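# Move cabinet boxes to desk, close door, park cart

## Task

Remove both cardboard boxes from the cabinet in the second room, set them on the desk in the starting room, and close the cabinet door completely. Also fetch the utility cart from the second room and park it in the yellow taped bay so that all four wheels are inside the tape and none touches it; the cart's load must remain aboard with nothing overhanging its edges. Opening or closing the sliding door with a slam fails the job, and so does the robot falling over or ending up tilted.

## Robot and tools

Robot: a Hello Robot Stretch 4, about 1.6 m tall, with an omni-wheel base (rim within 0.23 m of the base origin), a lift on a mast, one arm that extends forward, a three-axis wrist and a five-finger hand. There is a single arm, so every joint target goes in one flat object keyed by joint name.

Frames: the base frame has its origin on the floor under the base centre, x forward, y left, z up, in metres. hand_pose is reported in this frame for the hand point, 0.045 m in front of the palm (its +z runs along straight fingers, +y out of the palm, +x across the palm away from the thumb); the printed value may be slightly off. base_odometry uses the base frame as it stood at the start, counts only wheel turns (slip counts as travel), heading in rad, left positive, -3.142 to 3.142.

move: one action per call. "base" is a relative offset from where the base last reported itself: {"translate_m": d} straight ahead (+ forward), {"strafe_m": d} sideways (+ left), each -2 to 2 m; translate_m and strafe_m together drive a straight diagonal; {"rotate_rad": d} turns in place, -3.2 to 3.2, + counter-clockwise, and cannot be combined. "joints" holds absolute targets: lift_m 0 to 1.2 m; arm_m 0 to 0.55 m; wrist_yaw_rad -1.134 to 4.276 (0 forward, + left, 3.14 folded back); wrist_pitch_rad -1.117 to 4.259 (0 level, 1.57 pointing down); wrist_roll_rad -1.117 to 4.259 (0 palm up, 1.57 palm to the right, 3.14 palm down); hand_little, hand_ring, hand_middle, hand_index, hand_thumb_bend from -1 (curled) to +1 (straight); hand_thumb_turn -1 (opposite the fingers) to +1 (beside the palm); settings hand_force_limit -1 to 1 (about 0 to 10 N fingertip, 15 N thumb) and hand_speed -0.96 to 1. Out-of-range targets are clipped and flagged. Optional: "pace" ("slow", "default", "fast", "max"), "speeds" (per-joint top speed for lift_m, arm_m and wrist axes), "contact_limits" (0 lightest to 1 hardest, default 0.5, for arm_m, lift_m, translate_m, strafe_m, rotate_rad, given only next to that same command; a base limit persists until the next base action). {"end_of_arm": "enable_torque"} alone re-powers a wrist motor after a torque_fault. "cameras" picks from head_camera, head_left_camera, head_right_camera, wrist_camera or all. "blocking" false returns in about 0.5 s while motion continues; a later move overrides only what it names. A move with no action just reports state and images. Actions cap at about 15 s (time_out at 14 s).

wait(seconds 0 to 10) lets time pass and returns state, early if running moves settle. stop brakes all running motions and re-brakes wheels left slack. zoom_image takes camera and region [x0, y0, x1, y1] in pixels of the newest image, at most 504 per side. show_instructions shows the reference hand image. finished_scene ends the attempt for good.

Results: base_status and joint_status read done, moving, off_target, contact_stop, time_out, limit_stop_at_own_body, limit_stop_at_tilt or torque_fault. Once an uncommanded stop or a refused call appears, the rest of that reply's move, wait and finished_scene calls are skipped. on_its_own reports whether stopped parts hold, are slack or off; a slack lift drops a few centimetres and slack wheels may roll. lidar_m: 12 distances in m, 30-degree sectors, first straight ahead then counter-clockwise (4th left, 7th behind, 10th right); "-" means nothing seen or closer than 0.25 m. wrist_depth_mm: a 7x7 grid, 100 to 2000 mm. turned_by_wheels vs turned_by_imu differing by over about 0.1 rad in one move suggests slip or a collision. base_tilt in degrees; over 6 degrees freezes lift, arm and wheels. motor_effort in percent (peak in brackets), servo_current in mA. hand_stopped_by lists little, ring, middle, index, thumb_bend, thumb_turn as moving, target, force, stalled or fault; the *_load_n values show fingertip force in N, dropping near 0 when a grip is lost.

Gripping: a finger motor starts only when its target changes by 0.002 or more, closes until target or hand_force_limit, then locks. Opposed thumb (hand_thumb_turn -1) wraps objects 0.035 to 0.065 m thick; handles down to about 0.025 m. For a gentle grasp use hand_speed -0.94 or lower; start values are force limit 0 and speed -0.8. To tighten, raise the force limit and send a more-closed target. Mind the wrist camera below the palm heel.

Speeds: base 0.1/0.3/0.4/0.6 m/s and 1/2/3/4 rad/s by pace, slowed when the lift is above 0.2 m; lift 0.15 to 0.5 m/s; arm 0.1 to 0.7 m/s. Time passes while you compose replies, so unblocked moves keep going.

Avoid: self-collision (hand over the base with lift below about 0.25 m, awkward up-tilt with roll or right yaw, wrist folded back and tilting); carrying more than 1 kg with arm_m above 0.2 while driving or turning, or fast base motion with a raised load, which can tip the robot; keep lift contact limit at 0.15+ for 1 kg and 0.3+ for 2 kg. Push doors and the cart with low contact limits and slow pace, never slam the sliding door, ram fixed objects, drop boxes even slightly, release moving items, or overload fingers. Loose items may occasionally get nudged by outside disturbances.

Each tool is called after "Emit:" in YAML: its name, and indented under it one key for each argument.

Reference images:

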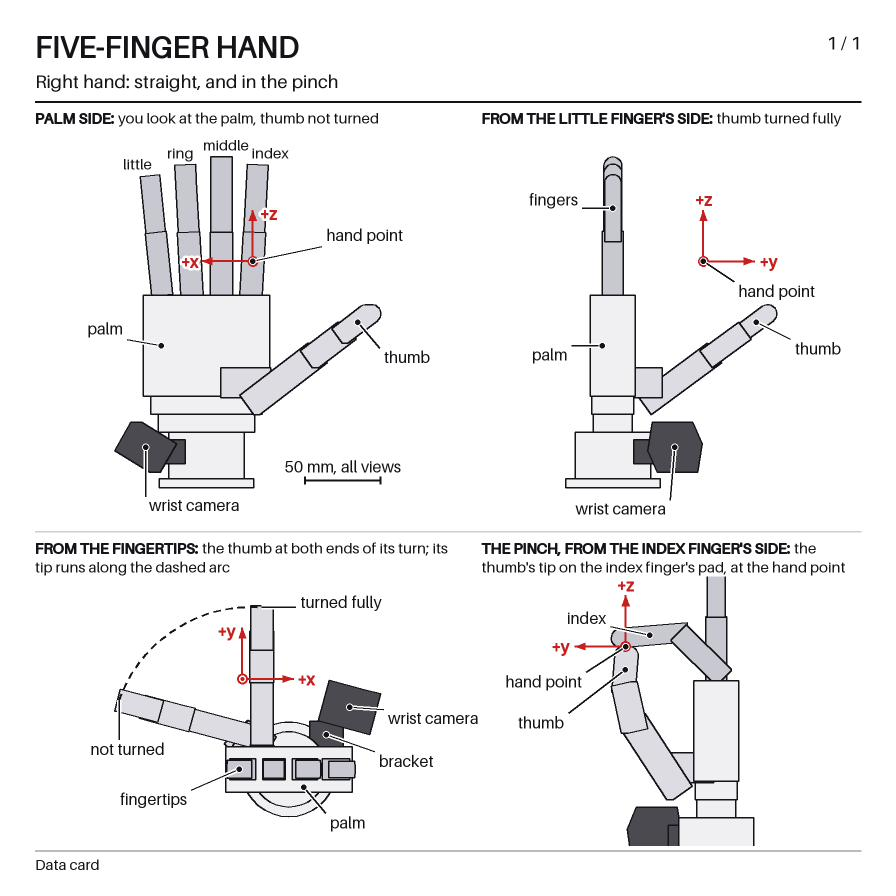

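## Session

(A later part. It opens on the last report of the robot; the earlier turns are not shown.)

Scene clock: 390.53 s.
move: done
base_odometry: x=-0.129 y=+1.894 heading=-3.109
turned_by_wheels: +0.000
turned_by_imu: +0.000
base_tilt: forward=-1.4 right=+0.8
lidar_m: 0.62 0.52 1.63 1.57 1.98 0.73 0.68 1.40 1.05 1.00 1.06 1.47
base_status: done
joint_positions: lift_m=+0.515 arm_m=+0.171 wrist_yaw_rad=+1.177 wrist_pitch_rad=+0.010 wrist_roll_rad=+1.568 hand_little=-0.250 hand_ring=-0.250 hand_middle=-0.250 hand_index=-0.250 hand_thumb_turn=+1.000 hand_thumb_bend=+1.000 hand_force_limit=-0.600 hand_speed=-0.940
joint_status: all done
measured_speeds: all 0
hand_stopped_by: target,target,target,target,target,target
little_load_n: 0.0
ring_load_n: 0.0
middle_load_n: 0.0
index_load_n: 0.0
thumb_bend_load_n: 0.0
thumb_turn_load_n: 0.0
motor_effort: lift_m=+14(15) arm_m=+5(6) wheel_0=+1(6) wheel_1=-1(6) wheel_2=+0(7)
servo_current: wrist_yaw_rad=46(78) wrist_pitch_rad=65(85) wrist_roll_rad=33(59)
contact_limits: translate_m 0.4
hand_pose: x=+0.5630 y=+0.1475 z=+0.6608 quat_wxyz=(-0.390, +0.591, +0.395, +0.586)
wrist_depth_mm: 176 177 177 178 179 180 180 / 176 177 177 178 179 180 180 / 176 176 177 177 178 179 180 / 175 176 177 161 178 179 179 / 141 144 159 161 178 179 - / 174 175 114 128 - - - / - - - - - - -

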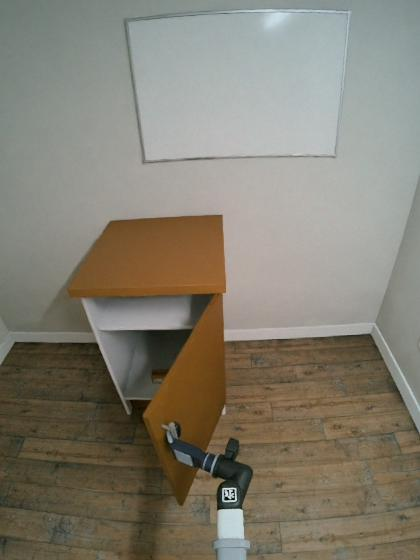

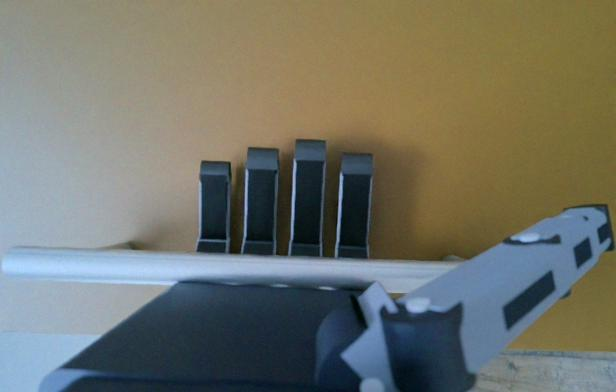

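Emit:
move:
  base: {"translate_m": -0.002, "strafe_m": -0.085}
  joints: {"wrist_yaw_rad": 1.309}
  speeds: {"wrist_yaw_rad": 0.15}
  pace: "slow"
  contact_limits: {"translate_m": 0.4}

Emit:
move:
  base: {"translate_m": 0.015, "strafe_m": -0.086}
  joints: {"wrist_yaw_rad": 1.44}
  speeds: {"wrist_yaw_rad": 0.15}
  pace: "slow"
  contact_limits: {"translate_m": 0.4}
  cameras: ["head_camera", "wrist_camera"]

Emit:
move:
  base: {"translate_m": 0.028, "strafe_m": -0.083}
  joints: {"wrist_yaw_rad": 1.571}
  speeds: {"wrist_yaw_rad": 0.15}
  pace: "slow"
  contact_limits: {"translate_m": 0.4}
  cameras: ["all"]

Scene clock: 394.03 s.
move: done
base_odometry: x=-0.129 y=+1.979 heading=-3.109
turned_by_wheels: +0.000
turned_by_imu: +0.001
base_tilt: forward=-1.4 right=+0.8
lidar_m: 0.66 0.52 1.73 1.66 2.04 0.69 0.71 1.31 0.96 0.93 0.96 1.32
base_status: done
joint_positions: lift_m=+0.515 arm_m=+0.171 wrist_yaw_rad=+1.307 wrist_pitch_rad=+0.010 wrist_roll_rad=+1.568 hand_little=-0.250 hand_ring=-0.250 hand_middle=-0.250 hand_index=-0.250 hand_thumb_turn=+1.000 hand_thumb_bend=+1.000 hand_force_limit=-0.600 hand_speed=-0.940
joint_status: all done
measured_speeds: all 0
hand_stopped_by: target,target,target,target,target,target
little_load_n: 0.0
ring_load_n: 0.0
middle_load_n: 0.0
index_load_n: 0.0
thumb_bend_load_n: 0.0
thumb_turn_load_n: 0.0
motor_effort: lift_m=+15(15) arm_m=+5(6) wheel_0=+1(6) wheel_1=+1(6) wheel_2=+0(7)
servo_current: wrist_yaw_rad=59(72) wrist_pitch_rad=65(91) wrist_roll_rad=39(59)
contact_limits: translate_m 0.4
hand_pose: x=+0.5420 y=+0.1749 z=+0.6608 quat_wxyz=(-0.427, +0.564, +0.433, +0.559)
wrist_depth_mm: 180 181 182 182 183 183 185 / 180 180 181 182 182 184 185 / 180 180 181 182 182 183 185 / 180 180 162 161 182 182 183 / 145 149 147 146 148 182 - / 179 180 114 127 - - - / - - - - - - -
pictures: none

Scene clock: 396.13 s.
move: done
base_odometry: x=-0.147 y=+2.064 heading=-3.109
turned_by_wheels: +0.000
turned_by_imu: +0.000
base_tilt: forward=-1.3 right=+0.8
lidar_m: 0.75 0.49 1.81 1.75 2.14 0.74 0.91 1.18 0.88 0.84 0.87 1.22
base_status: done
joint_positions: lift_m=+0.515 arm_m=+0.171 wrist_yaw_rad=+1.438 wrist_pitch_rad=+0.010 wrist_roll_rad=+1.568 hand_little=-0.250 hand_ring=-0.250 hand_middle=-0.250 hand_index=-0.250 hand_thumb_turn=+1.000 hand_thumb_bend=+1.000 hand_force_limit=-0.600 hand_speed=-0.940
joint_status: all done
measured_speeds: all 0
hand_stopped_by: target,target,target,target,target,target
little_load_n: 0.0
ring_load_n: 0.0
middle_load_n: 0.0
index_load_n: 0.0
thumb_bend_load_n: 0.0
thumb_turn_load_n: 0.0
motor_effort: lift_m=+15(15) arm_m=+5(6) wheel_0=+2(6) wheel_1=-1(5) wheel_2=-1(7)
servo_current: wrist_yaw_rad=46(85) wrist_pitch_rad=65(91) wrist_roll_rad=46(59)
contact_limits: translate_m 0.4
hand_pose: x=+0.5174 y=+0.1996 z=+0.6608 quat_wxyz=(-0.463, +0.534, +0.469, +0.530)
wrist_depth_mm: 177 178 178 179 180 180 181 / 177 178 178 178 179 180 180 / 176 177 177 178 179 179 180 / 176 177 177 161 178 179 179 / 175 176 141 142 146 142 - / 175 176 114 127 - - - / - - - - - - -

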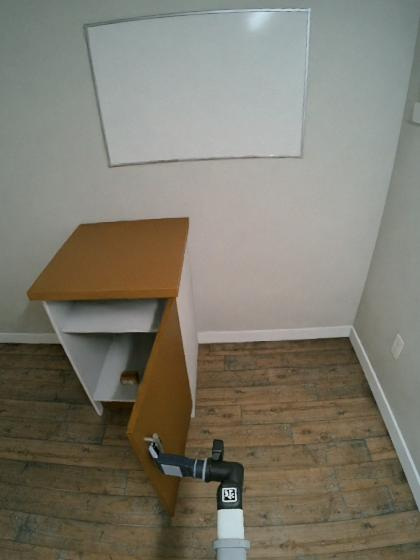

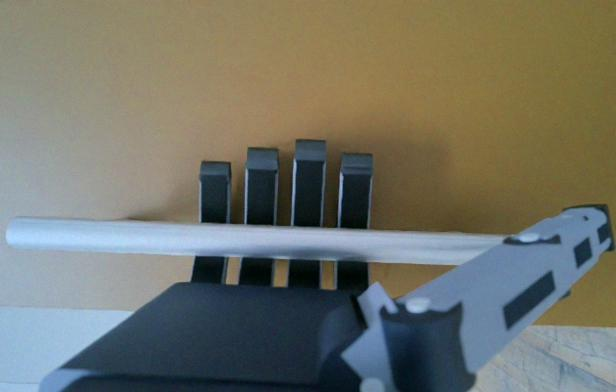

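Scene clock: 398.27 s.
move: done
base_odometry: x=-0.178 y=+2.146 heading=-3.109
turned_by_wheels: +0.000
turned_by_imu: -0.001
base_tilt: forward=-1.3 right=+0.6
lidar_m: 0.94 0.49 1.91 1.82 2.22 0.81 1.08 1.05 0.80 0.76 0.80 1.10
base_status: done
joint_positions: lift_m=+0.515 arm_m=+0.171 wrist_yaw_rad=+1.569 wrist_pitch_rad=+0.010 wrist_roll_rad=+1.568 hand_little=-0.250 hand_ring=-0.250 hand_middle=-0.250 hand_index=-0.250 hand_thumb_turn=+1.000 hand_thumb_bend=+1.000 hand_force_limit=-0.600 hand_speed=-0.940
joint_status: all done
measured_speeds: all 0
hand_stopped_by: target,target,target,target,target,target
little_load_n: 0.0
ring_load_n: 0.0
middle_load_n: -0.5
index_load_n: 0.0
thumb_bend_load_n: 0.0
thumb_turn_load_n: -0.5
motor_effort: lift_m=+14(15) arm_m=+6(6) wheel_0=+1(6) wheel_1=-3(5) wheel_2=-1(8)
servo_current: wrist_yaw_rad=39(98) wrist_pitch_rad=72(85) wrist_roll_rad=46(59)
contact_limits: translate_m 0.4
hand_pose: x=+0.4898 y=+0.2208 z=+0.6608 quat_wxyz=(-0.496, +0.502, +0.503, +0.499)
wrist_depth_mm: 182 182 184 183 185 185 186 / 183 182 183 185 185 185 186 / 182 183 183 185 185 186 185 / 182 182 163 161 184 186 186 / 182 183 148 148 152 148 - / 183 182 114 127 - - - / - - - - - - -
pictures: head_camera, head_left_camera, head_right_camera, wrist_camera

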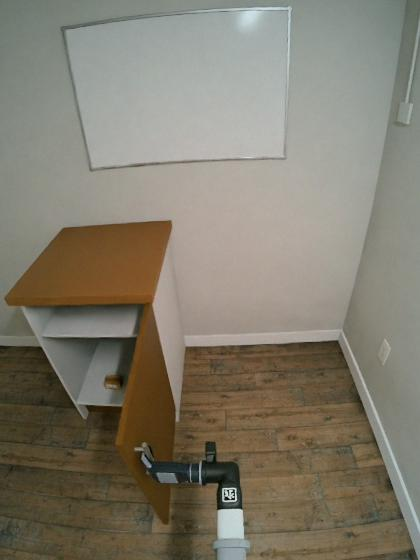

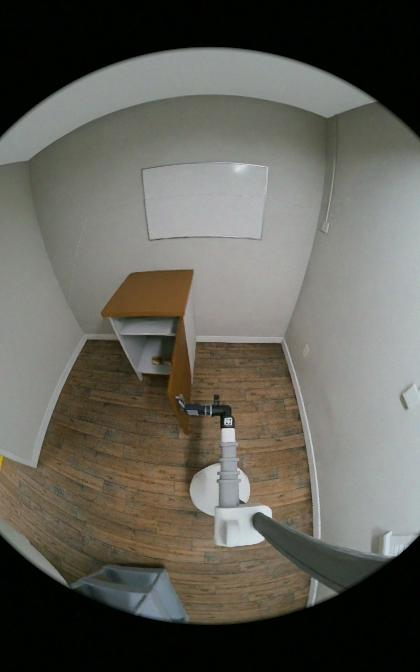

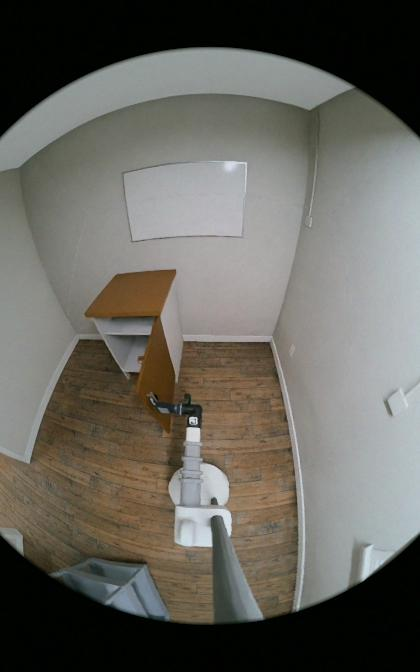

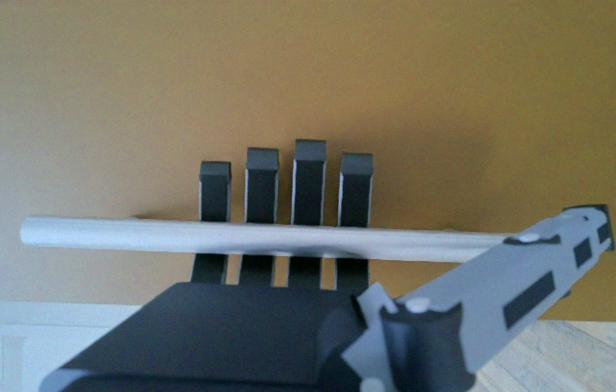

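Emit:
move:
  joints: {"hand_speed": -0.8, "hand_little": 0.05, "hand_ring": 0.05, "hand_middle": 0.05, "hand_index": 0.05}

Emit:
move:
  base: {"translate_m": -0.07}
  pace: "slow"
  contact_limits: {"translate_m": 0.1}
  cameras: ["head_camera", "wrist_camera"]

Emit:
wait:
  seconds: 2
  cameras: ["head_camera", "wrist_camera"]

Scene clock: 400.70 s.
move: done
base_odometry: x=-0.178 y=+2.146 heading=-3.109
turned_by_wheels: +0.000
turned_by_imu: +0.000
base_tilt: forward=-1.4 right=+0.7
lidar_m: 0.96 0.48 1.91 1.82 2.23 0.80 1.07 1.08 0.80 0.75 0.78 1.11
base_status: not commanded
joint_positions: lift_m=+0.515 arm_m=+0.171 wrist_yaw_rad=+1.569 wrist_pitch_rad=+0.010 wrist_roll_rad=+1.568 hand_little=+0.050 hand_ring=+0.050 hand_middle=+0.050 hand_index=+0.050 hand_thumb_turn=+1.000 hand_thumb_bend=+1.000 hand_force_limit=-0.600 hand_speed=-0.800
joint_status: all done
measured_speeds: all 0
hand_stopped_by: target,target,target,target,target,target
little_load_n: 0.0
ring_load_n: -0.5
middle_load_n: 0.0
index_load_n: 0.0
thumb_bend_load_n: 0.0
thumb_turn_load_n: 0.0
motor_effort: lift_m=+14(15) arm_m=+5(6) wheel_0=+1(1) wheel_1=-2(3) wheel_2=-1(2)
servo_current: wrist_yaw_rad=52(52) wrist_pitch_rad=72(85) wrist_roll_rad=26(59)
contact_limits: translate_m 0.4
hand_pose: x=+0.4898 y=+0.2208 z=+0.6608 quat_wxyz=(-0.496, +0.502, +0.503, +0.499)
wrist_depth_mm: 190 191 191 192 193 194 194 / 191 191 193 193 193 195 195 / 192 192 193 193 195 195 195 / 193 194 193 178 195 195 196 / 194 194 158 160 160 182 - / - 194 114 127 - - - / - - - - - - -
pictures: none

Scene clock: 402.67 s.
move: done
base_odometry: x=-0.108 y=+2.148 heading=-3.109
turned_by_wheels: +0.000
turned_by_imu: +0.002
base_tilt: forward=-1.3 right=+0.7
lidar_m: 0.97 0.53 1.90 1.82 1.07 0.72 1.06 1.10 0.79 0.75 0.80 1.10
base_status: done
joint_positions: lift_m=+0.515 arm_m=+0.171 wrist_yaw_rad=+1.569 wrist_pitch_rad=+0.010 wrist_roll_rad=+1.568 hand_little=+0.050 hand_ring=+0.050 hand_middle=+0.050 hand_index=+0.050 hand_thumb_turn=+1.000 hand_thumb_bend=+1.000 hand_force_limit=-0.600 hand_speed=-0.800
joint_status: not commanded
measured_speeds: all 0
hand_stopped_by: target,target,target,target,target,target
little_load_n: 0.0
ring_load_n: -0.5
middle_load_n: 0.0
index_load_n: 0.0
thumb_bend_load_n: 0.0
thumb_turn_load_n: 0.0
motor_effort: lift_m=+14(15) arm_m=+6(6) wheel_0=+0(5) wheel_1=+0(5) wheel_2=+0(10)
servo_current: wrist_yaw_rad=52(59) wrist_pitch_rad=65(91) wrist_roll_rad=59(65)
contact_limits: translate_m 0.1
hand_pose: x=+0.4898 y=+0.2208 z=+0.6608 quat_wxyz=(-0.496, +0.502, +0.503, +0.499)
wrist_depth_mm: 189 190 190 190 191 191 192 / 190 158 156 157 191 157 193 / 191 191 191 192 193 193 194 / - - 176 177 193 1255 946 / - - 166 167 1708 1430 - / - - 114 118 - - - / - - - - - - -

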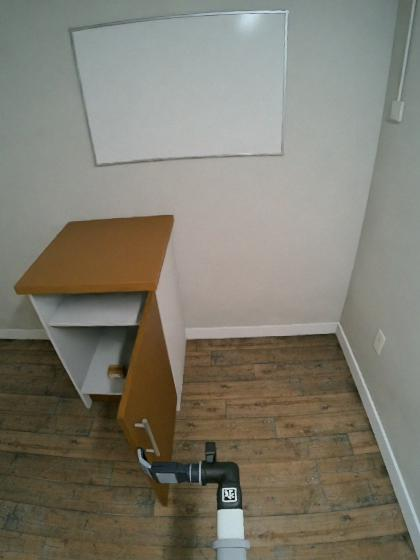

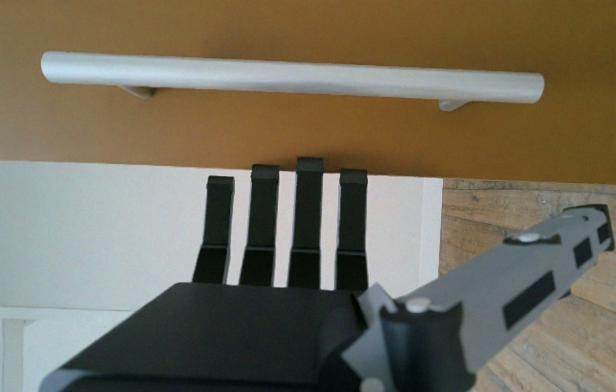

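Scene clock: 404.67 s.
base_odometry: x=-0.108 y=+2.148 heading=-3.109
turned_by_wheels: +0.000
turned_by_imu: +0.000
base_tilt: forward=-1.4 right=+0.6
lidar_m: 0.99 0.53 1.91 1.82 1.08 0.74 1.03 1.07 0.78 0.75 0.80 1.10
base_status: done
joint_positions: lift_m=+0.515 arm_m=+0.171 wrist_yaw_rad=+1.569 wrist_pitch_rad=+0.010 wrist_roll_rad=+1.568 hand_little=+0.050 hand_ring=+0.050 hand_middle=+0.050 hand_index=+0.050 hand_thumb_turn=+1.000 hand_thumb_bend=+1.000 hand_force_limit=-0.600 hand_speed=-0.800
joint_status: not commanded
measured_speeds: all 0
hand_stopped_by: target,target,target,target,target,target
little_load_n: 0.0
ring_load_n: 0.0
middle_load_n: 0.0
index_load_n: 0.0
thumb_bend_load_n: 0.0
thumb_turn_load_n: 0.0
motor_effort: lift_m=+15(15) arm_m=+5(6) wheel_0=+0(5) wheel_1=-1(5) wheel_2=+0(10)
servo_current: wrist_yaw_rad=46(59) wrist_pitch_rad=65(91) wrist_roll_rad=33(65)
contact_limits: translate_m 0.1
hand_pose: x=+0.4898 y=+0.2208 z=+0.6608 quat_wxyz=(-0.496, +0.502, +0.503, +0.499)
wrist_depth_mm: 189 190 190 190 191 192 192 / 190 159 156 157 191 158 193 / 191 191 192 192 193 193 194 / - - 177 177 194 1229 946 / - - 166 167 1756 1464 - / - - 114 118 - - - / - - - - - - -
wait: 2.00 s; at rest by 0.27 s

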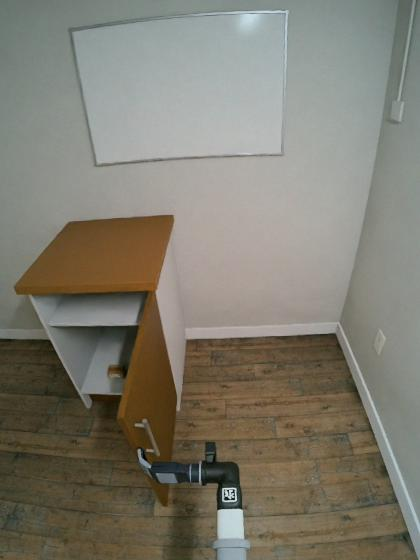

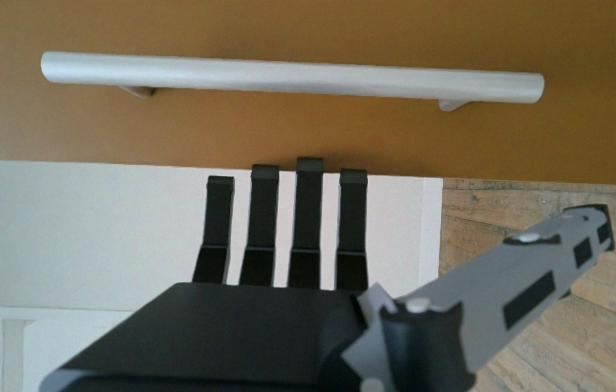

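Emit:
move:
  base: {"strafe_m": -0.08}
  pace: "slow"

Emit:
move:
  joints: {"arm_m": 0.0, "lift_m": 0.95, "hand_little": 1, "hand_ring": 1, "hand_middle": 1, "hand_index": 1}

Emit:
move:
  joints: {"wrist_yaw_rad": 0.0, "wrist_roll_rad": 0.0, "wrist_pitch_rad": 0.6}

Emit:
move:
  base: {"strafe_m": 0.55, "translate_m": -0.1}
  cameras: ["all"]

Emit:
zoom_image:
  camera: "head_camera"
  region: [100, 180, 380, 460]

Scene clock: 408.70 s.
move: done
base_odometry: x=-0.111 y=+2.228 heading=-3.109
turned_by_wheels: +0.000
turned_by_imu: -0.001
base_tilt: forward=-1.4 right=+0.8
lidar_m: 1.27 0.59 1.98 1.91 1.06 0.77 1.17 0.96 0.71 0.68 0.72 0.98
base_status: done
joint_positions: lift_m=+0.515 arm_m=+0.171 wrist_yaw_rad=+1.569 wrist_pitch_rad=+0.010 wrist_roll_rad=+1.568 hand_little=+0.050 hand_ring=+0.050 hand_middle=+0.050 hand_index=+0.050 hand_thumb_turn=+1.000 hand_thumb_bend=+1.000 hand_force_limit=-0.600 hand_speed=-0.800
joint_status: not commanded
measured_speeds: all 0
hand_stopped_by: target,target,target,target,target,target
little_load_n: 0.0
ring_load_n: 0.0
middle_load_n: 0.0
index_load_n: 0.0
thumb_bend_load_n: 0.0
thumb_turn_load_n: 0.0
motor_effort: lift_m=+14(15) arm_m=+6(6) wheel_0=+1(5) wheel_1=-1(6) wheel_2=-1(7)
servo_current: wrist_yaw_rad=46(59) wrist_pitch_rad=65(98) wrist_roll_rad=33(65)
hand_pose: x=+0.4898 y=+0.2208 z=+0.6608 quat_wxyz=(-0.496, +0.502, +0.503, +0.499)
wrist_depth_mm: 270 272 272 273 273 274 276 / 271 271 273 274 276 274 278 / 272 273 273 273 276 276 274 / - - 178 177 277 1182 278 / - - 166 167 1808 1397 - / - - 114 118 - - - / - - - - - - -
pictures: none

Scene clock: 411.43 s.
move: done
base_odometry: x=-0.111 y=+2.228 heading=-3.109
turned_by_wheels: +0.000
turned_by_imu: +0.000
base_tilt: forward=-1.3 right=+0.6
lidar_m: 1.29 0.57 1.98 1.90 1.05 0.79 1.18 0.97 0.72 0.67 0.71 0.97
base_status: not commanded
joint_positions: lift_m=+0.950 arm_m=+0.000 wrist_yaw_rad=+1.569 wrist_pitch_rad=+0.010 wrist_roll_rad=+1.568 hand_little=+1.000 hand_ring=+1.000 hand_middle=+1.000 hand_index=+1.000 hand_thumb_turn=+1.000 hand_thumb_bend=+1.000 hand_force_limit=-0.600 hand_speed=-0.800
joint_status: all done
measured_speeds: all 0
hand_stopped_by: target,target,target,target,target,target
little_load_n: 0.0
ring_load_n: 0.0
middle_load_n: 0.0
index_load_n: 0.0
thumb_bend_load_n: 0.5
thumb_turn_load_n: 0.0
motor_effort: lift_m=+26(33) arm_m=-7(12) wheel_0=+1(1) wheel_1=-1(2) wheel_2=-1(1)
servo_current: wrist_yaw_rad=52(59) wrist_pitch_rad=72(91) wrist_roll_rad=33(59)
hand_pose: x=+0.3194 y=+0.2208 z=+1.0948 quat_wxyz=(-0.496, +0.502, +0.503, +0.499)
wrist_depth_mm: 1756 - - - - 1863 1618 / 1756 - - - - 1808 1576 / 1808 - - - - 1808 1537 / 1808 - - - - 1808 1499 / 1808 - - - - - - / 1863 - 114 118 - - - / - - - - - - -
pictures: none

Scene clock: 412.93 s.
move: done
base_odometry: x=-0.111 y=+2.228 heading=-3.109
turned_by_wheels: +0.000
turned_by_imu: +0.001
base_tilt: forward=-1.4 right=+0.8
lidar_m: 1.28 0.59 1.97 1.90 1.05 0.78 1.18 0.94 0.72 0.68 0.71 1.01
base_status: not commanded
joint_positions: lift_m=+0.950 arm_m=+0.000 wrist_yaw_rad=+0.002 wrist_pitch_rad=+0.600 wrist_roll_rad=+0.003 hand_little=+1.000 hand_ring=+1.000 hand_middle=+1.000 hand_index=+1.000 hand_thumb_turn=+1.000 hand_thumb_bend=+1.000 hand_force_limit=-0.600 hand_speed=-0.800
joint_status: all done
measured_speeds: all 0
hand_stopped_by: target,target,target,target,target,target
little_load_n: 0.0
ring_load_n: 0.0
middle_load_n: 0.5
index_load_n: 0.0
thumb_bend_load_n: 0.0
thumb_turn_load_n: 0.0
motor_effort: lift_m=+26(27) arm_m=-7(7) wheel_0=+1(1) wheel_1=-1(2) wheel_2=-1(1)
servo_current: wrist_yaw_rad=46(124) wrist_pitch_rad=46(78) wrist_roll_rad=39(143)
hand_pose: x=+0.3882 y=-0.1179 z=+1.0523 quat_wxyz=(+0.329, +0.626, +0.625, +0.331)
wrist_depth_mm: 891 960 - - - - - / 741 750 - - - - - / 615 768 - - - - - / 597 820 - - - - - / 597 891 1576 1537 1576 - - / 603 788 114 118 - - - / 554 - - - - - -
pictures: none

Scene clock: 416.20 s.
move: done
base_odometry: x=+0.007 y=+1.682 heading=-3.109
turned_by_wheels: +0.000
turned_by_imu: +0.002
base_tilt: forward=-1.3 right=+0.7
lidar_m: 0.76 1.14 1.41 1.35 1.74 0.64 0.56 1.79 1.26 1.22 1.28 0.62
base_status: done
joint_positions: lift_m=+0.950 arm_m=+0.000 wrist_yaw_rad=+0.002 wrist_pitch_rad=+0.600 wrist_roll_rad=+0.003 hand_little=+1.000 hand_ring=+1.000 hand_middle=+1.000 hand_index=+1.000 hand_thumb_turn=+1.000 hand_thumb_bend=+1.000 hand_force_limit=-0.600 hand_speed=-0.800
joint_status: not commanded
measured_speeds: all 0
hand_stopped_by: target,target,target,target,target,target
little_load_n: 0.0
ring_load_n: 0.0
middle_load_n: 0.0
index_load_n: 0.0
thumb_bend_load_n: 0.0
thumb_turn_load_n: 0.0
motor_effort: lift_m=+25(27) arm_m=-7(7) wheel_0=+2(10) wheel_1=+0(8) wheel_2=+0(9)
servo_current: wrist_yaw_rad=46(59) wrist_pitch_rad=59(78) wrist_roll_rad=46(59)
hand_pose: x=+0.3882 y=-0.1180 z=+1.0524 quat_wxyz=(+0.329, +0.626, +0.625, +0.331)
wrist_depth_mm: - 831 946 960 - - - / - - 1098 - - - - / - - - - 654 - - / 1708 1756 - - 530 - - / 1537 1537 1366 1060 597 1618 - / 1281 1308 114 118 - - - / 1160 - - - - - -
pictures: head_camera, head_left_camera, head_right_camera, wrist_camera

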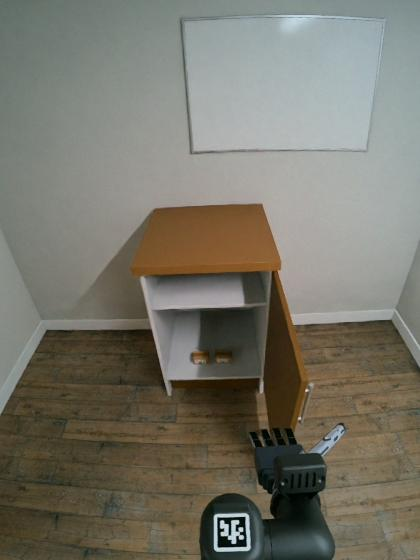

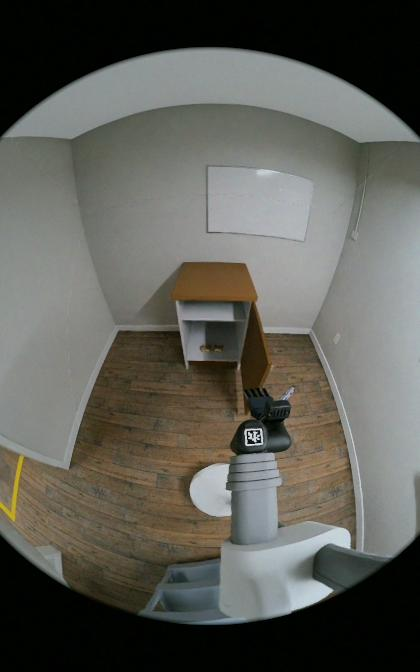

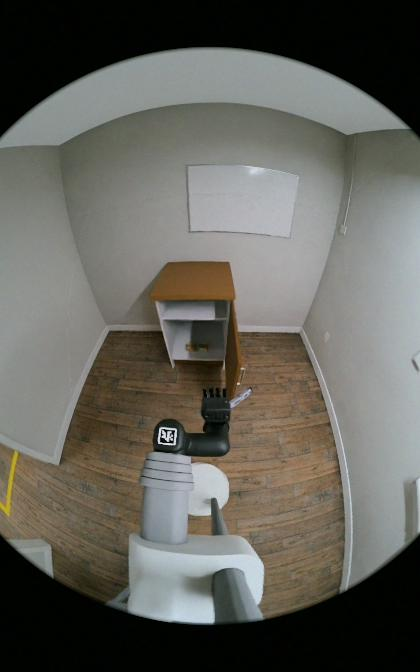

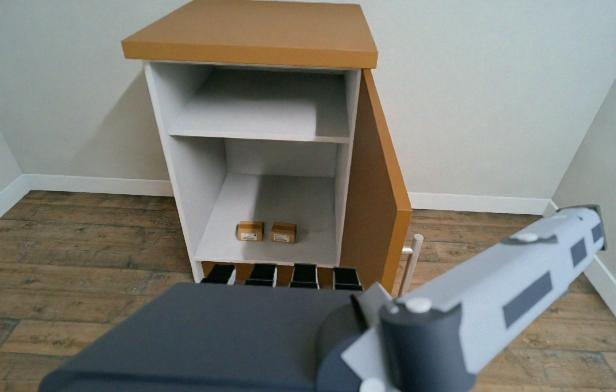

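Scaled by 1.800 from the camera's image (finer frame: 1200x1600).

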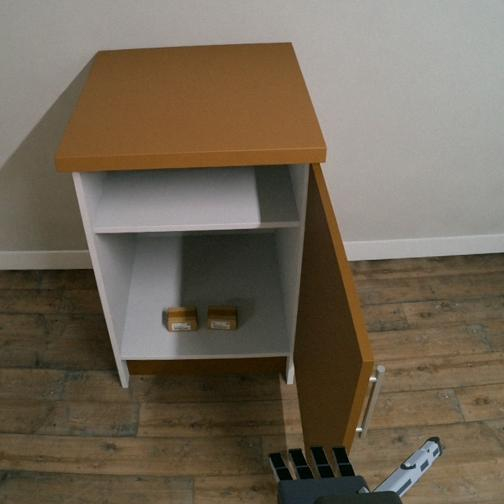

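Emit:
move:
  base: {"strafe_m": 0.12, "translate_m": 0.25}
  pace: "slow"

Emit:
move:
  joints: {"lift_m": 0.35, "wrist_pitch_rad": 0.3, "arm_m": 0.1, "wrist_roll_rad": 3.1416}
  cameras: ["all"]

Emit:
zoom_image:
  camera: "head_camera"
  region: [60, 200, 360, 500]

Scene clock: 424.50 s.
move: done
base_odometry: x=-0.238 y=+1.554 heading=-3.109
turned_by_wheels: +0.000
turned_by_imu: -0.001
base_tilt: forward=-1.4 right=+0.8
lidar_m: 0.83 0.87 1.30 1.23 1.27 1.82 0.81 0.82 1.41 1.35 1.40 0.46
base_status: done
joint_positions: lift_m=+0.950 arm_m=+0.000 wrist_yaw_rad=+0.002 wrist_pitch_rad=+0.600 wrist_roll_rad=+0.003 hand_little=+1.000 hand_ring=+1.000 hand_middle=+1.000 hand_index=+1.000 hand_thumb_turn=+1.000 hand_thumb_bend=+1.000 hand_force_limit=-0.600 hand_speed=-0.800
joint_status: not commanded
measured_speeds: all 0
hand_stopped_by: target,target,target,target,target,target
little_load_n: 0.0
ring_load_n: 0.0
middle_load_n: 0.0
index_load_n: 0.0
thumb_bend_load_n: 0.0
thumb_turn_load_n: 0.0
motor_effort: lift_m=+25(25) arm_m=-7(7) wheel_0=+1(3) wheel_1=+0(5) wheel_2=+0(10)
servo_current: wrist_yaw_rad=46(59) wrist_pitch_rad=33(72) wrist_roll_rad=52(59)
hand_pose: x=+0.3882 y=-0.1180 z=+1.0524 quat_wxyz=(+0.329, +0.626, +0.625, +0.331)
wrist_depth_mm: - - 854 878 891 - - / - 634 634 634 647 - - / - - - - - 603 - / - - - - 668 504 - / 1464 1464 - - 707 500 - / 1281 1308 114 127 - - - / 1138 - - - - - -
pictures: none

Scene clock: 427.77 s.
move: done
base_odometry: x=-0.238 y=+1.554 heading=-3.109
turned_by_wheels: +0.000
turned_by_imu: +0.000
base_tilt: forward=-1.3 right=+0.8
lidar_m: 0.83 0.90 1.29 1.23 1.27 1.83 0.82 0.83 1.41 1.34 1.42 0.47
base_status: not commanded
joint_positions: lift_m=+0.350 arm_m=+0.100 wrist_yaw_rad=+0.002 wrist_pitch_rad=+0.311 wrist_roll_rad=+3.138 hand_little=+1.000 hand_ring=+1.000 hand_middle=+1.000 hand_index=+1.000 hand_thumb_turn=+1.000 hand_thumb_bend=+1.000 hand_force_limit=-0.600 hand_speed=-0.800
joint_status: all done
measured_speeds: all 0
hand_stopped_by: target,target,target,target,target,target
little_load_n: 0.0
ring_load_n: 0.0
middle_load_n: 0.0
index_load_n: 0.0
thumb_bend_load_n: 0.0
thumb_turn_load_n: 0.0
motor_effort: lift_m=+15(24) arm_m=+7(10) wheel_0=+0(1) wheel_1=+0(1) wheel_2=+1(1)
servo_current: wrist_yaw_rad=59(59) wrist_pitch_rad=72(189) wrist_roll_rad=46(117)
hand_pose: x=+0.4631 y=-0.0565 z=+0.4036 quat_wxyz=(-0.416, +0.573, -0.570, +0.417)
wrist_depth_mm: 320 609 627 621 603 603 585 / 325 480 707 723 723 732 715 / 329 488 - 699 715 960 946 / 332 473 - - - - - / 334 473 - - - - - / 340 452 114 118 - - - / 329 - - - - - -
pictures: head_camera, head_left_camera, head_right_camera, wrist_camera

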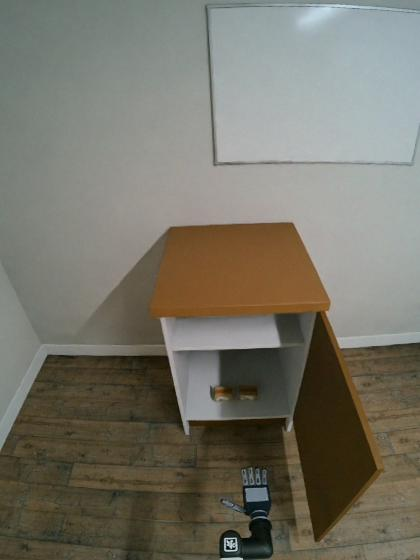

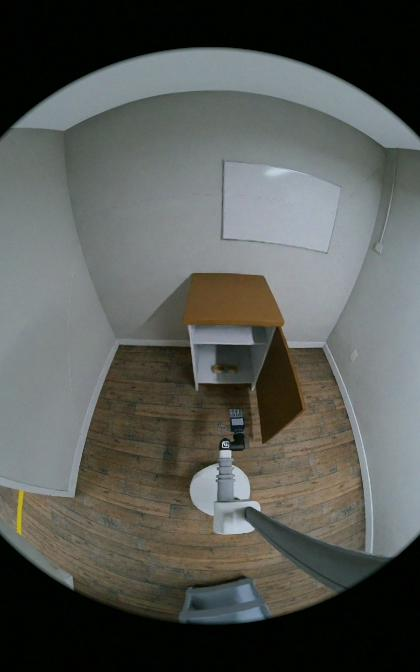

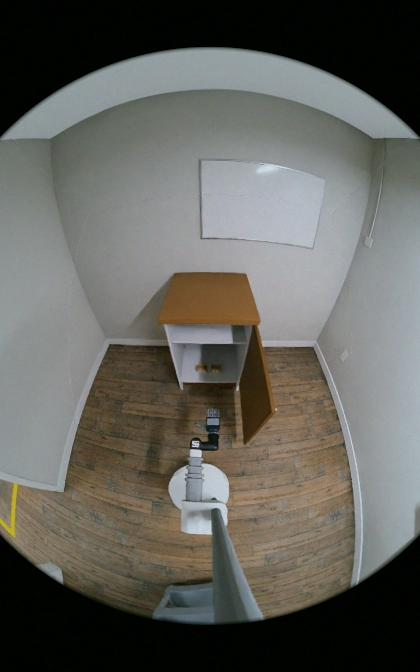

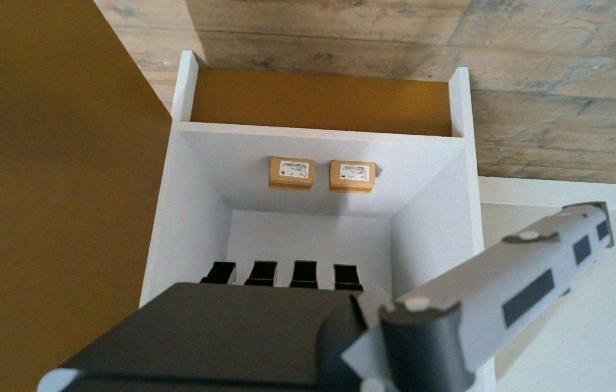

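Scaled by 1.680 from the camera's image (finer frame: 1200x1600).

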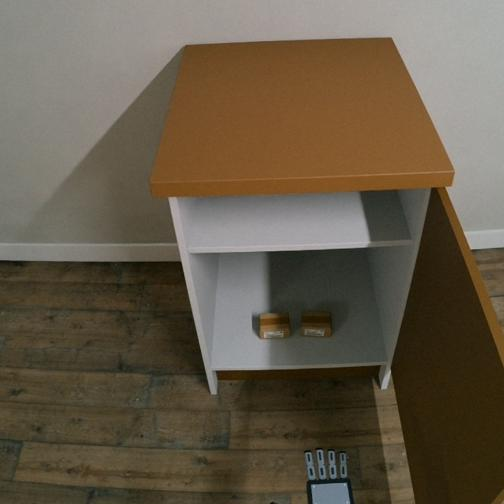

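Emit:
move:
  cameras: ["all"]

Scene clock: 432.30 s.
base_odometry: x=-0.238 y=+1.554 heading=-3.109
turned_by_wheels: +0.000
turned_by_imu: +0.000
base_tilt: forward=-1.2 right=+0.8
lidar_m: 0.82 0.87 1.31 1.23 1.27 1.81 0.82 0.84 1.41 1.34 1.40 0.46
base_status: not commanded
joint_positions: lift_m=+0.350 arm_m=+0.100 wrist_yaw_rad=+0.002 wrist_pitch_rad=+0.311 wrist_roll_rad=+3.138 hand_little=+1.000 hand_ring=+1.000 hand_middle=+1.000 hand_index=+1.000 hand_thumb_turn=+1.000 hand_thumb_bend=+1.000 hand_force_limit=-0.600 hand_speed=-0.800
joint_status: all done
measured_speeds: all 0
hand_stopped_by: target,target,target,target,target,target
little_load_n: 0.0
ring_load_n: 0.0
middle_load_n: 0.0
index_load_n: 0.0
thumb_bend_load_n: 0.0
thumb_turn_load_n: 0.0
motor_effort: lift_m=+15(24) arm_m=+7(10) wheel_0=+0(1) wheel_1=+0(1) wheel_2=+0(1)
servo_current: wrist_yaw_rad=46(59) wrist_pitch_rad=65(189) wrist_roll_rad=33(117)
hand_pose: x=+0.4631 y=-0.0565 z=+0.4036 quat_wxyz=(-0.416, +0.573, -0.570, +0.417) (m; base frame)
wrist_depth_mm: 322 603 621 615 603 597 591 / 325 484 723 723 723 723 723 / 329 488 - 715 707 960 960 / 332 469 - - - - - / 336 473 - - - - - / 342 452 114 118 - - - / 329 - - - - - -
pictures: head_camera, head_left_camera, head_right_camera, wrist_camera

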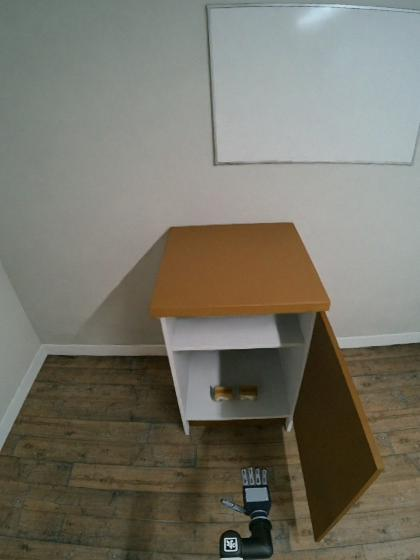

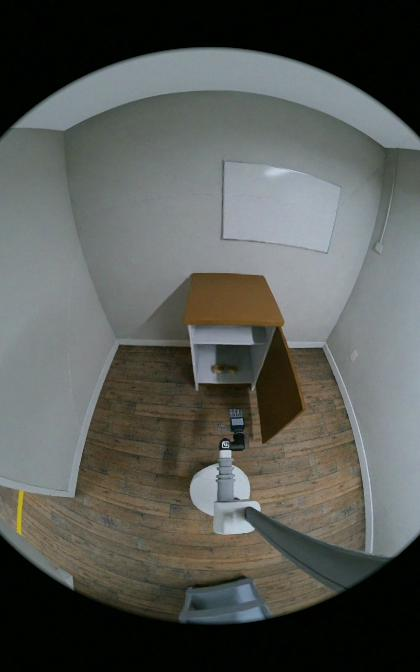

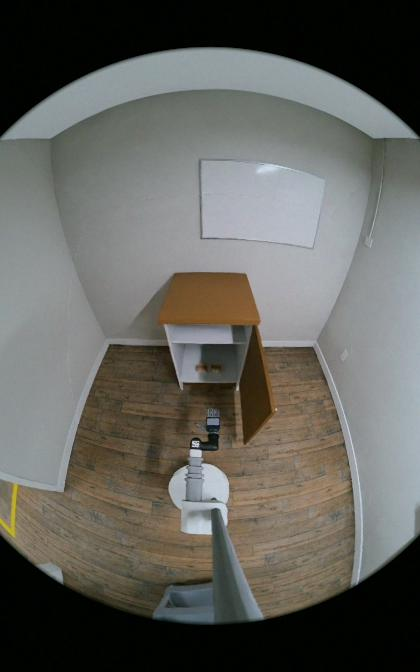

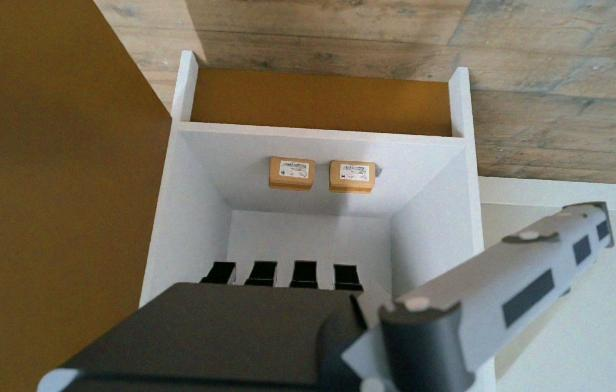

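Emit:
zoom_image:
  camera: "wrist_camera"
  region: [200, 110, 440, 260]

Emit:
zoom_image:
  camera: "head_camera"
  region: [150, 340, 330, 460]

Scaled by 2.100.

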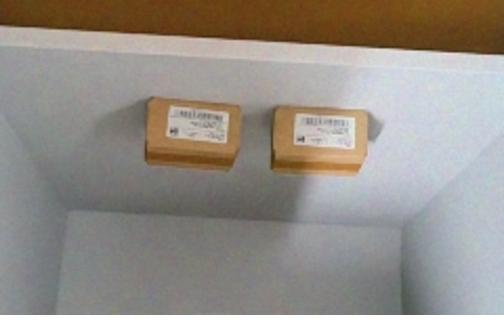

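Scaled by 2.800 from the camera's image (finer frame: 1200x1600).

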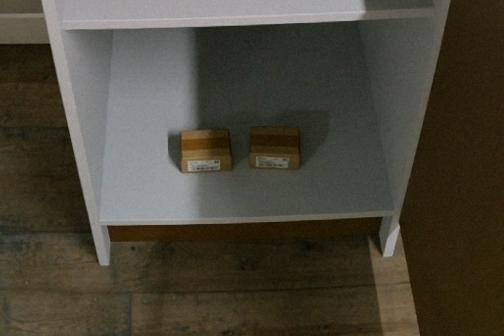

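Emit:
move:
  base: {"translate_m": 0.257, "strafe_m": -0.03}
  joints: {"lift_m": 0.28, "wrist_pitch_rad": 0.72, "hand_thumb_turn": -1}
  pace: "slow"
  contact_limits: {"translate_m": 0.2}
  cameras: ["all"]

Scene clock: 450.47 s.
move: done
base_odometry: x=-0.496 y=+1.575 heading=-3.109
turned_by_wheels: +0.000
turned_by_imu: -0.001
base_tilt: forward=-1.4 right=+0.7
lidar_m: 0.59 0.63 1.31 1.25 1.32 2.03 1.05 1.89 1.39 1.32 0.29 0.39
base_status: done
joint_positions: lift_m=+0.281 arm_m=+0.100 wrist_yaw_rad=+0.002 wrist_pitch_rad=+0.719 wrist_roll_rad=+3.138 hand_little=+1.000 hand_ring=+1.000 hand_middle=+1.000 hand_index=+1.000 hand_thumb_turn=-1.000 hand_thumb_bend=+1.000 hand_force_limit=-0.600 hand_speed=-0.800
joint_status: all done
measured_speeds: all 0
hand_stopped_by: target,target,target,target,target,target
little_load_n: 0.0
ring_load_n: 0.0
middle_load_n: 0.0
index_load_n: 0.0
thumb_bend_load_n: 0.0
thumb_turn_load_n: 0.0
motor_effort: lift_m=+14(16) arm_m=+7(7) wheel_0=+1(5) wheel_1=+0(5) wheel_2=-2(11)
servo_current: wrist_yaw_rad=46(59) wrist_pitch_rad=39(72) wrist_roll_rad=39(59)
contact_limits: translate_m 0.2
hand_pose: x=+0.3975 y=-0.0566 z=+0.2675 quat_wxyz=(-0.292, +0.646, -0.642, +0.292)
wrist_depth_mm: 387 384 379 368 362 366 366 / 424 433 430 424 407 415 410 / 285 500 496 488 - 477 469 / 289 525 530 535 - 539 544 / 294 399 480 488 - 500 627 / 296 379 114 117 - - - / 286 - - - - - -
pictures: head_camera, head_left_camera, head_right_camera, wrist_camera

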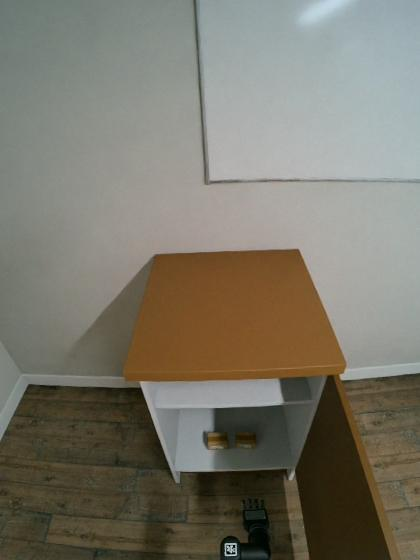

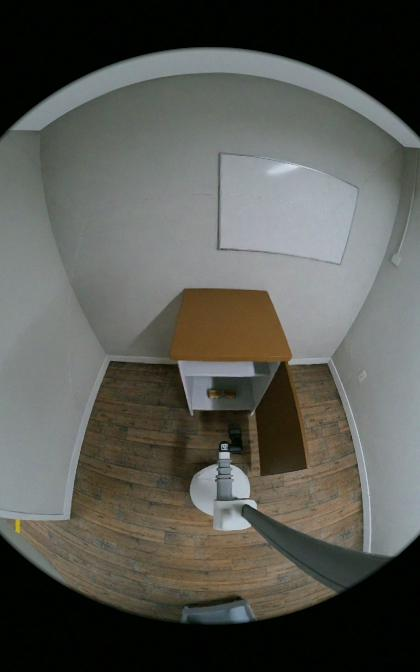

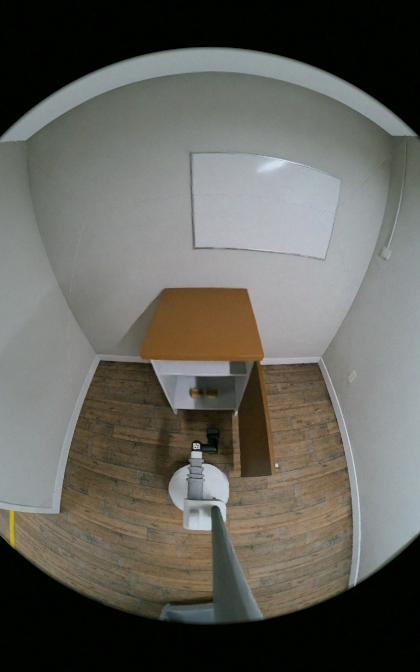

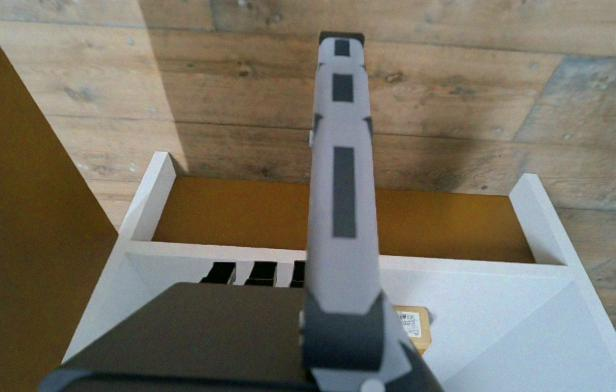

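Emit:
zoom_image:
  camera: "head_camera"
  region: [140, 370, 320, 490]

Scaled by 2.800 from the camera's image (finer frame: 1200x1600).

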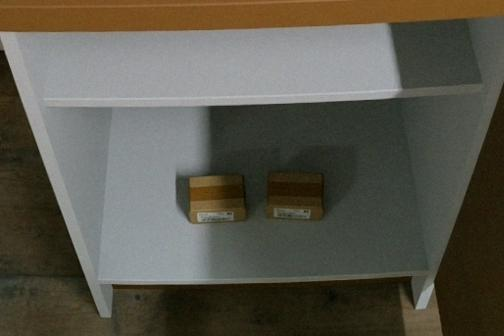

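Emit:
move:
  joints: {"arm_m": 0.486}
  pace: "slow"
  contact_limits: {"arm_m": 0.1}
  cameras: ["head_camera", "wrist_camera"]

Scene clock: 458.47 s.
move: done
base_odometry: x=-0.496 y=+1.575 heading=-3.109
turned_by_wheels: +0.000
turned_by_imu: +0.000
base_tilt: forward=-1.3 right=+0.7
lidar_m: 0.58 0.63 1.32 1.26 1.31 2.04 1.06 1.88 1.39 1.32 0.30 0.40
base_status: not commanded
joint_positions: lift_m=+0.281 arm_m=+0.486 wrist_yaw_rad=+0.002 wrist_pitch_rad=+0.719 wrist_roll_rad=+3.138 hand_little=+1.000 hand_ring=+1.000 hand_middle=+1.000 hand_index=+1.000 hand_thumb_turn=-1.000 hand_thumb_bend=+1.000 hand_force_limit=-0.600 hand_speed=-0.800
joint_status: all done
measured_speeds: all 0
hand_stopped_by: target,target,target,target,target,target
little_load_n: 0.0
ring_load_n: 0.0
middle_load_n: 0.0
index_load_n: 0.0
thumb_bend_load_n: 0.0
thumb_turn_load_n: 0.0
motor_effort: lift_m=+14(15) arm_m=+7(12) wheel_0=+1(1) wheel_1=+0(1) wheel_2=-2(2)
servo_current: wrist_yaw_rad=52(59) wrist_pitch_rad=46(72) wrist_roll_rad=39(65)
contact_limits: arm_m 0.1; translate_m 0.2
hand_pose: x=+0.7835 y=-0.0566 z=+0.2675 quat_wxyz=(-0.292, +0.646, -0.642, +0.292)
wrist_depth_mm: 213 210 166 161 173 177 163 / 241 240 225 178 224 177 172 / 265 277 272 278 - 264 197 / 281 314 310 307 - 304 294 / 285 377 - - - - - / 289 382 114 117 - - - / 278 - - - - - -

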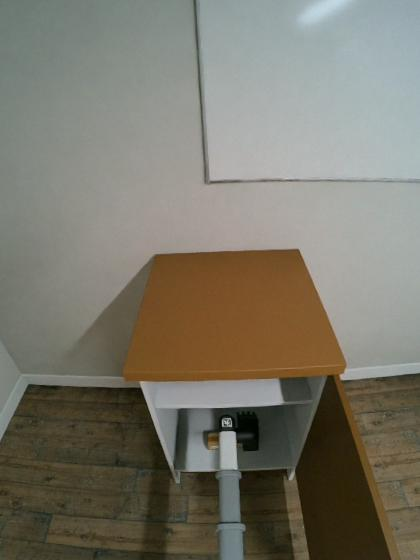

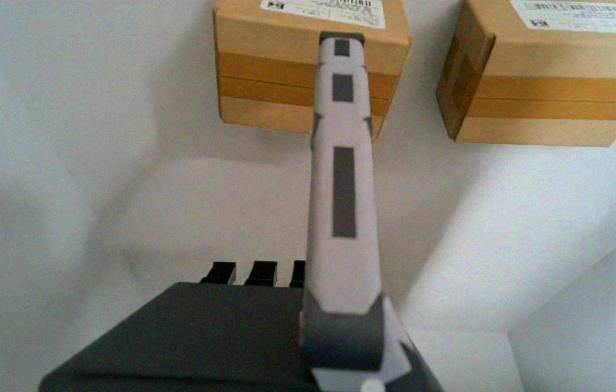

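Emit:
move:
  base: {"strafe_m": 0.0116}
  joints: {"arm_m": 0.502, "wrist_yaw_rad": -0.15}
  pace: "slow"
  cameras: ["wrist_camera"]

Emit:
move:
  joints: {"lift_m": 0.24}
  pace: "slow"
  contact_limits: {"lift_m": 0.1}
  cameras: ["wrist_camera", "head_camera"]

Scene clock: 462.70 s.
move: done
base_odometry: x=-0.496 y=+1.564 heading=-3.109
turned_by_wheels: +0.000
turned_by_imu: +0.001
base_tilt: forward=-1.3 right=+0.8
lidar_m: 0.58 0.61 1.29 1.25 1.30 2.04 1.07 1.90 1.39 1.33 0.29 0.43
base_status: done
joint_positions: lift_m=+0.281 arm_m=+0.502 wrist_yaw_rad=-0.148 wrist_pitch_rad=+0.720 wrist_roll_rad=+3.138 hand_little=+1.000 hand_ring=+1.000 hand_middle=+1.000 hand_index=+1.000 hand_thumb_turn=-1.000 hand_thumb_bend=+1.000 hand_force_limit=-0.600 hand_speed=-0.800
joint_status: all done
measured_speeds: all 0
hand_stopped_by: target,target,target,target,target,target
little_load_n: 0.0
ring_load_n: 0.0
middle_load_n: 0.0
index_load_n: 0.0
thumb_bend_load_n: 0.0
thumb_turn_load_n: 0.0
motor_effort: lift_m=+14(14) arm_m=+7(9) wheel_0=-2(5) wheel_1=+1(5) wheel_2=-1(6)
servo_current: wrist_yaw_rad=52(72) wrist_pitch_rad=52(59) wrist_roll_rad=33(65)
hand_pose: x=+0.7896 y=-0.0748 z=+0.2674 quat_wxyz=(-0.269, +0.596, -0.689, +0.313)
wrist_depth_mm: 213 211 167 160 158 170 152 / 239 239 232 178 218 185 172 / 257 277 273 277 - 263 259 / 254 314 310 307 - 306 293 / 253 336 - - - - - / 249 312 114 117 - - - / 238 - - - - - -

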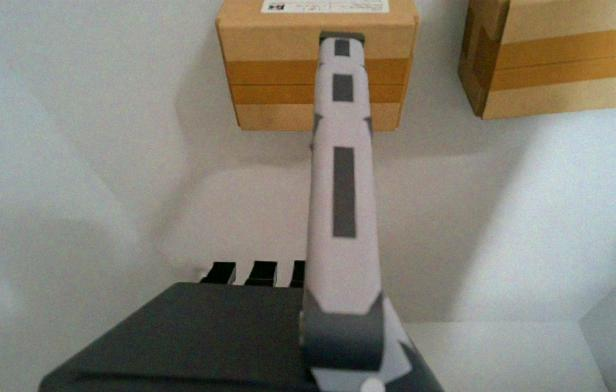

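Scene clock: 463.87 s.
move: done
base_odometry: x=-0.496 y=+1.564 heading=-3.109
turned_by_wheels: +0.000
turned_by_imu: +0.000
base_tilt: forward=-1.2 right=+0.8
lidar_m: 0.58 0.60 1.29 1.25 1.31 2.03 1.05 1.90 1.38 1.33 0.30 0.40
base_status: not commanded
joint_positions: lift_m=+0.241 arm_m=+0.502 wrist_yaw_rad=-0.148 wrist_pitch_rad=+0.720 wrist_roll_rad=+3.138 hand_little=+1.000 hand_ring=+1.000 hand_middle=+1.000 hand_index=+1.000 hand_thumb_turn=-1.000 hand_thumb_bend=+1.000 hand_force_limit=-0.600 hand_speed=-0.800
joint_status: all done
measured_speeds: all 0
hand_stopped_by: target,target,target,target,target,target
little_load_n: 0.0
ring_load_n: 0.0
middle_load_n: 0.0
index_load_n: -0.5
thumb_bend_load_n: 0.0
thumb_turn_load_n: -0.5
motor_effort: lift_m=+14(16) arm_m=+7(7) wheel_0=-2(2) wheel_1=+1(1) wheel_2=-1(1)
servo_current: wrist_yaw_rad=59(59) wrist_pitch_rad=33(65) wrist_roll_rad=20(52)
contact_limits: lift_m 0.1
hand_pose: x=+0.7896 y=-0.0748 z=+0.2274 quat_wxyz=(-0.269, +0.596, -0.689, +0.313)
wrist_depth_mm: 172 171 160 151 156 156 - / 195 193 141 135 132 175 131 / 228 224 163 153 - 200 143 / 251 265 259 257 - 249 245 / 253 307 303 301 - 289 294 / 251 314 114 116 - - - / 237 - - - - - -
pictures: head_camera, wrist_camera

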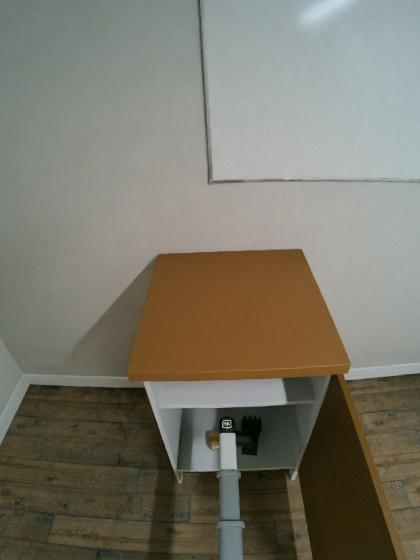

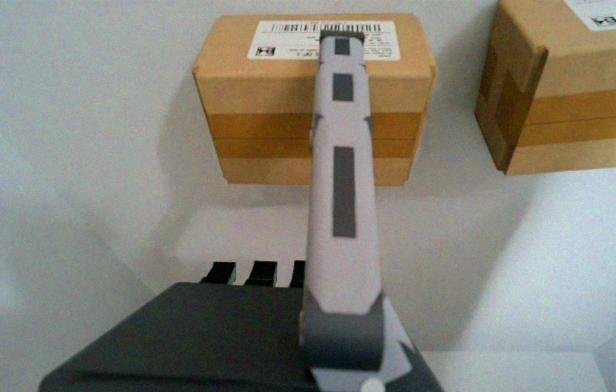

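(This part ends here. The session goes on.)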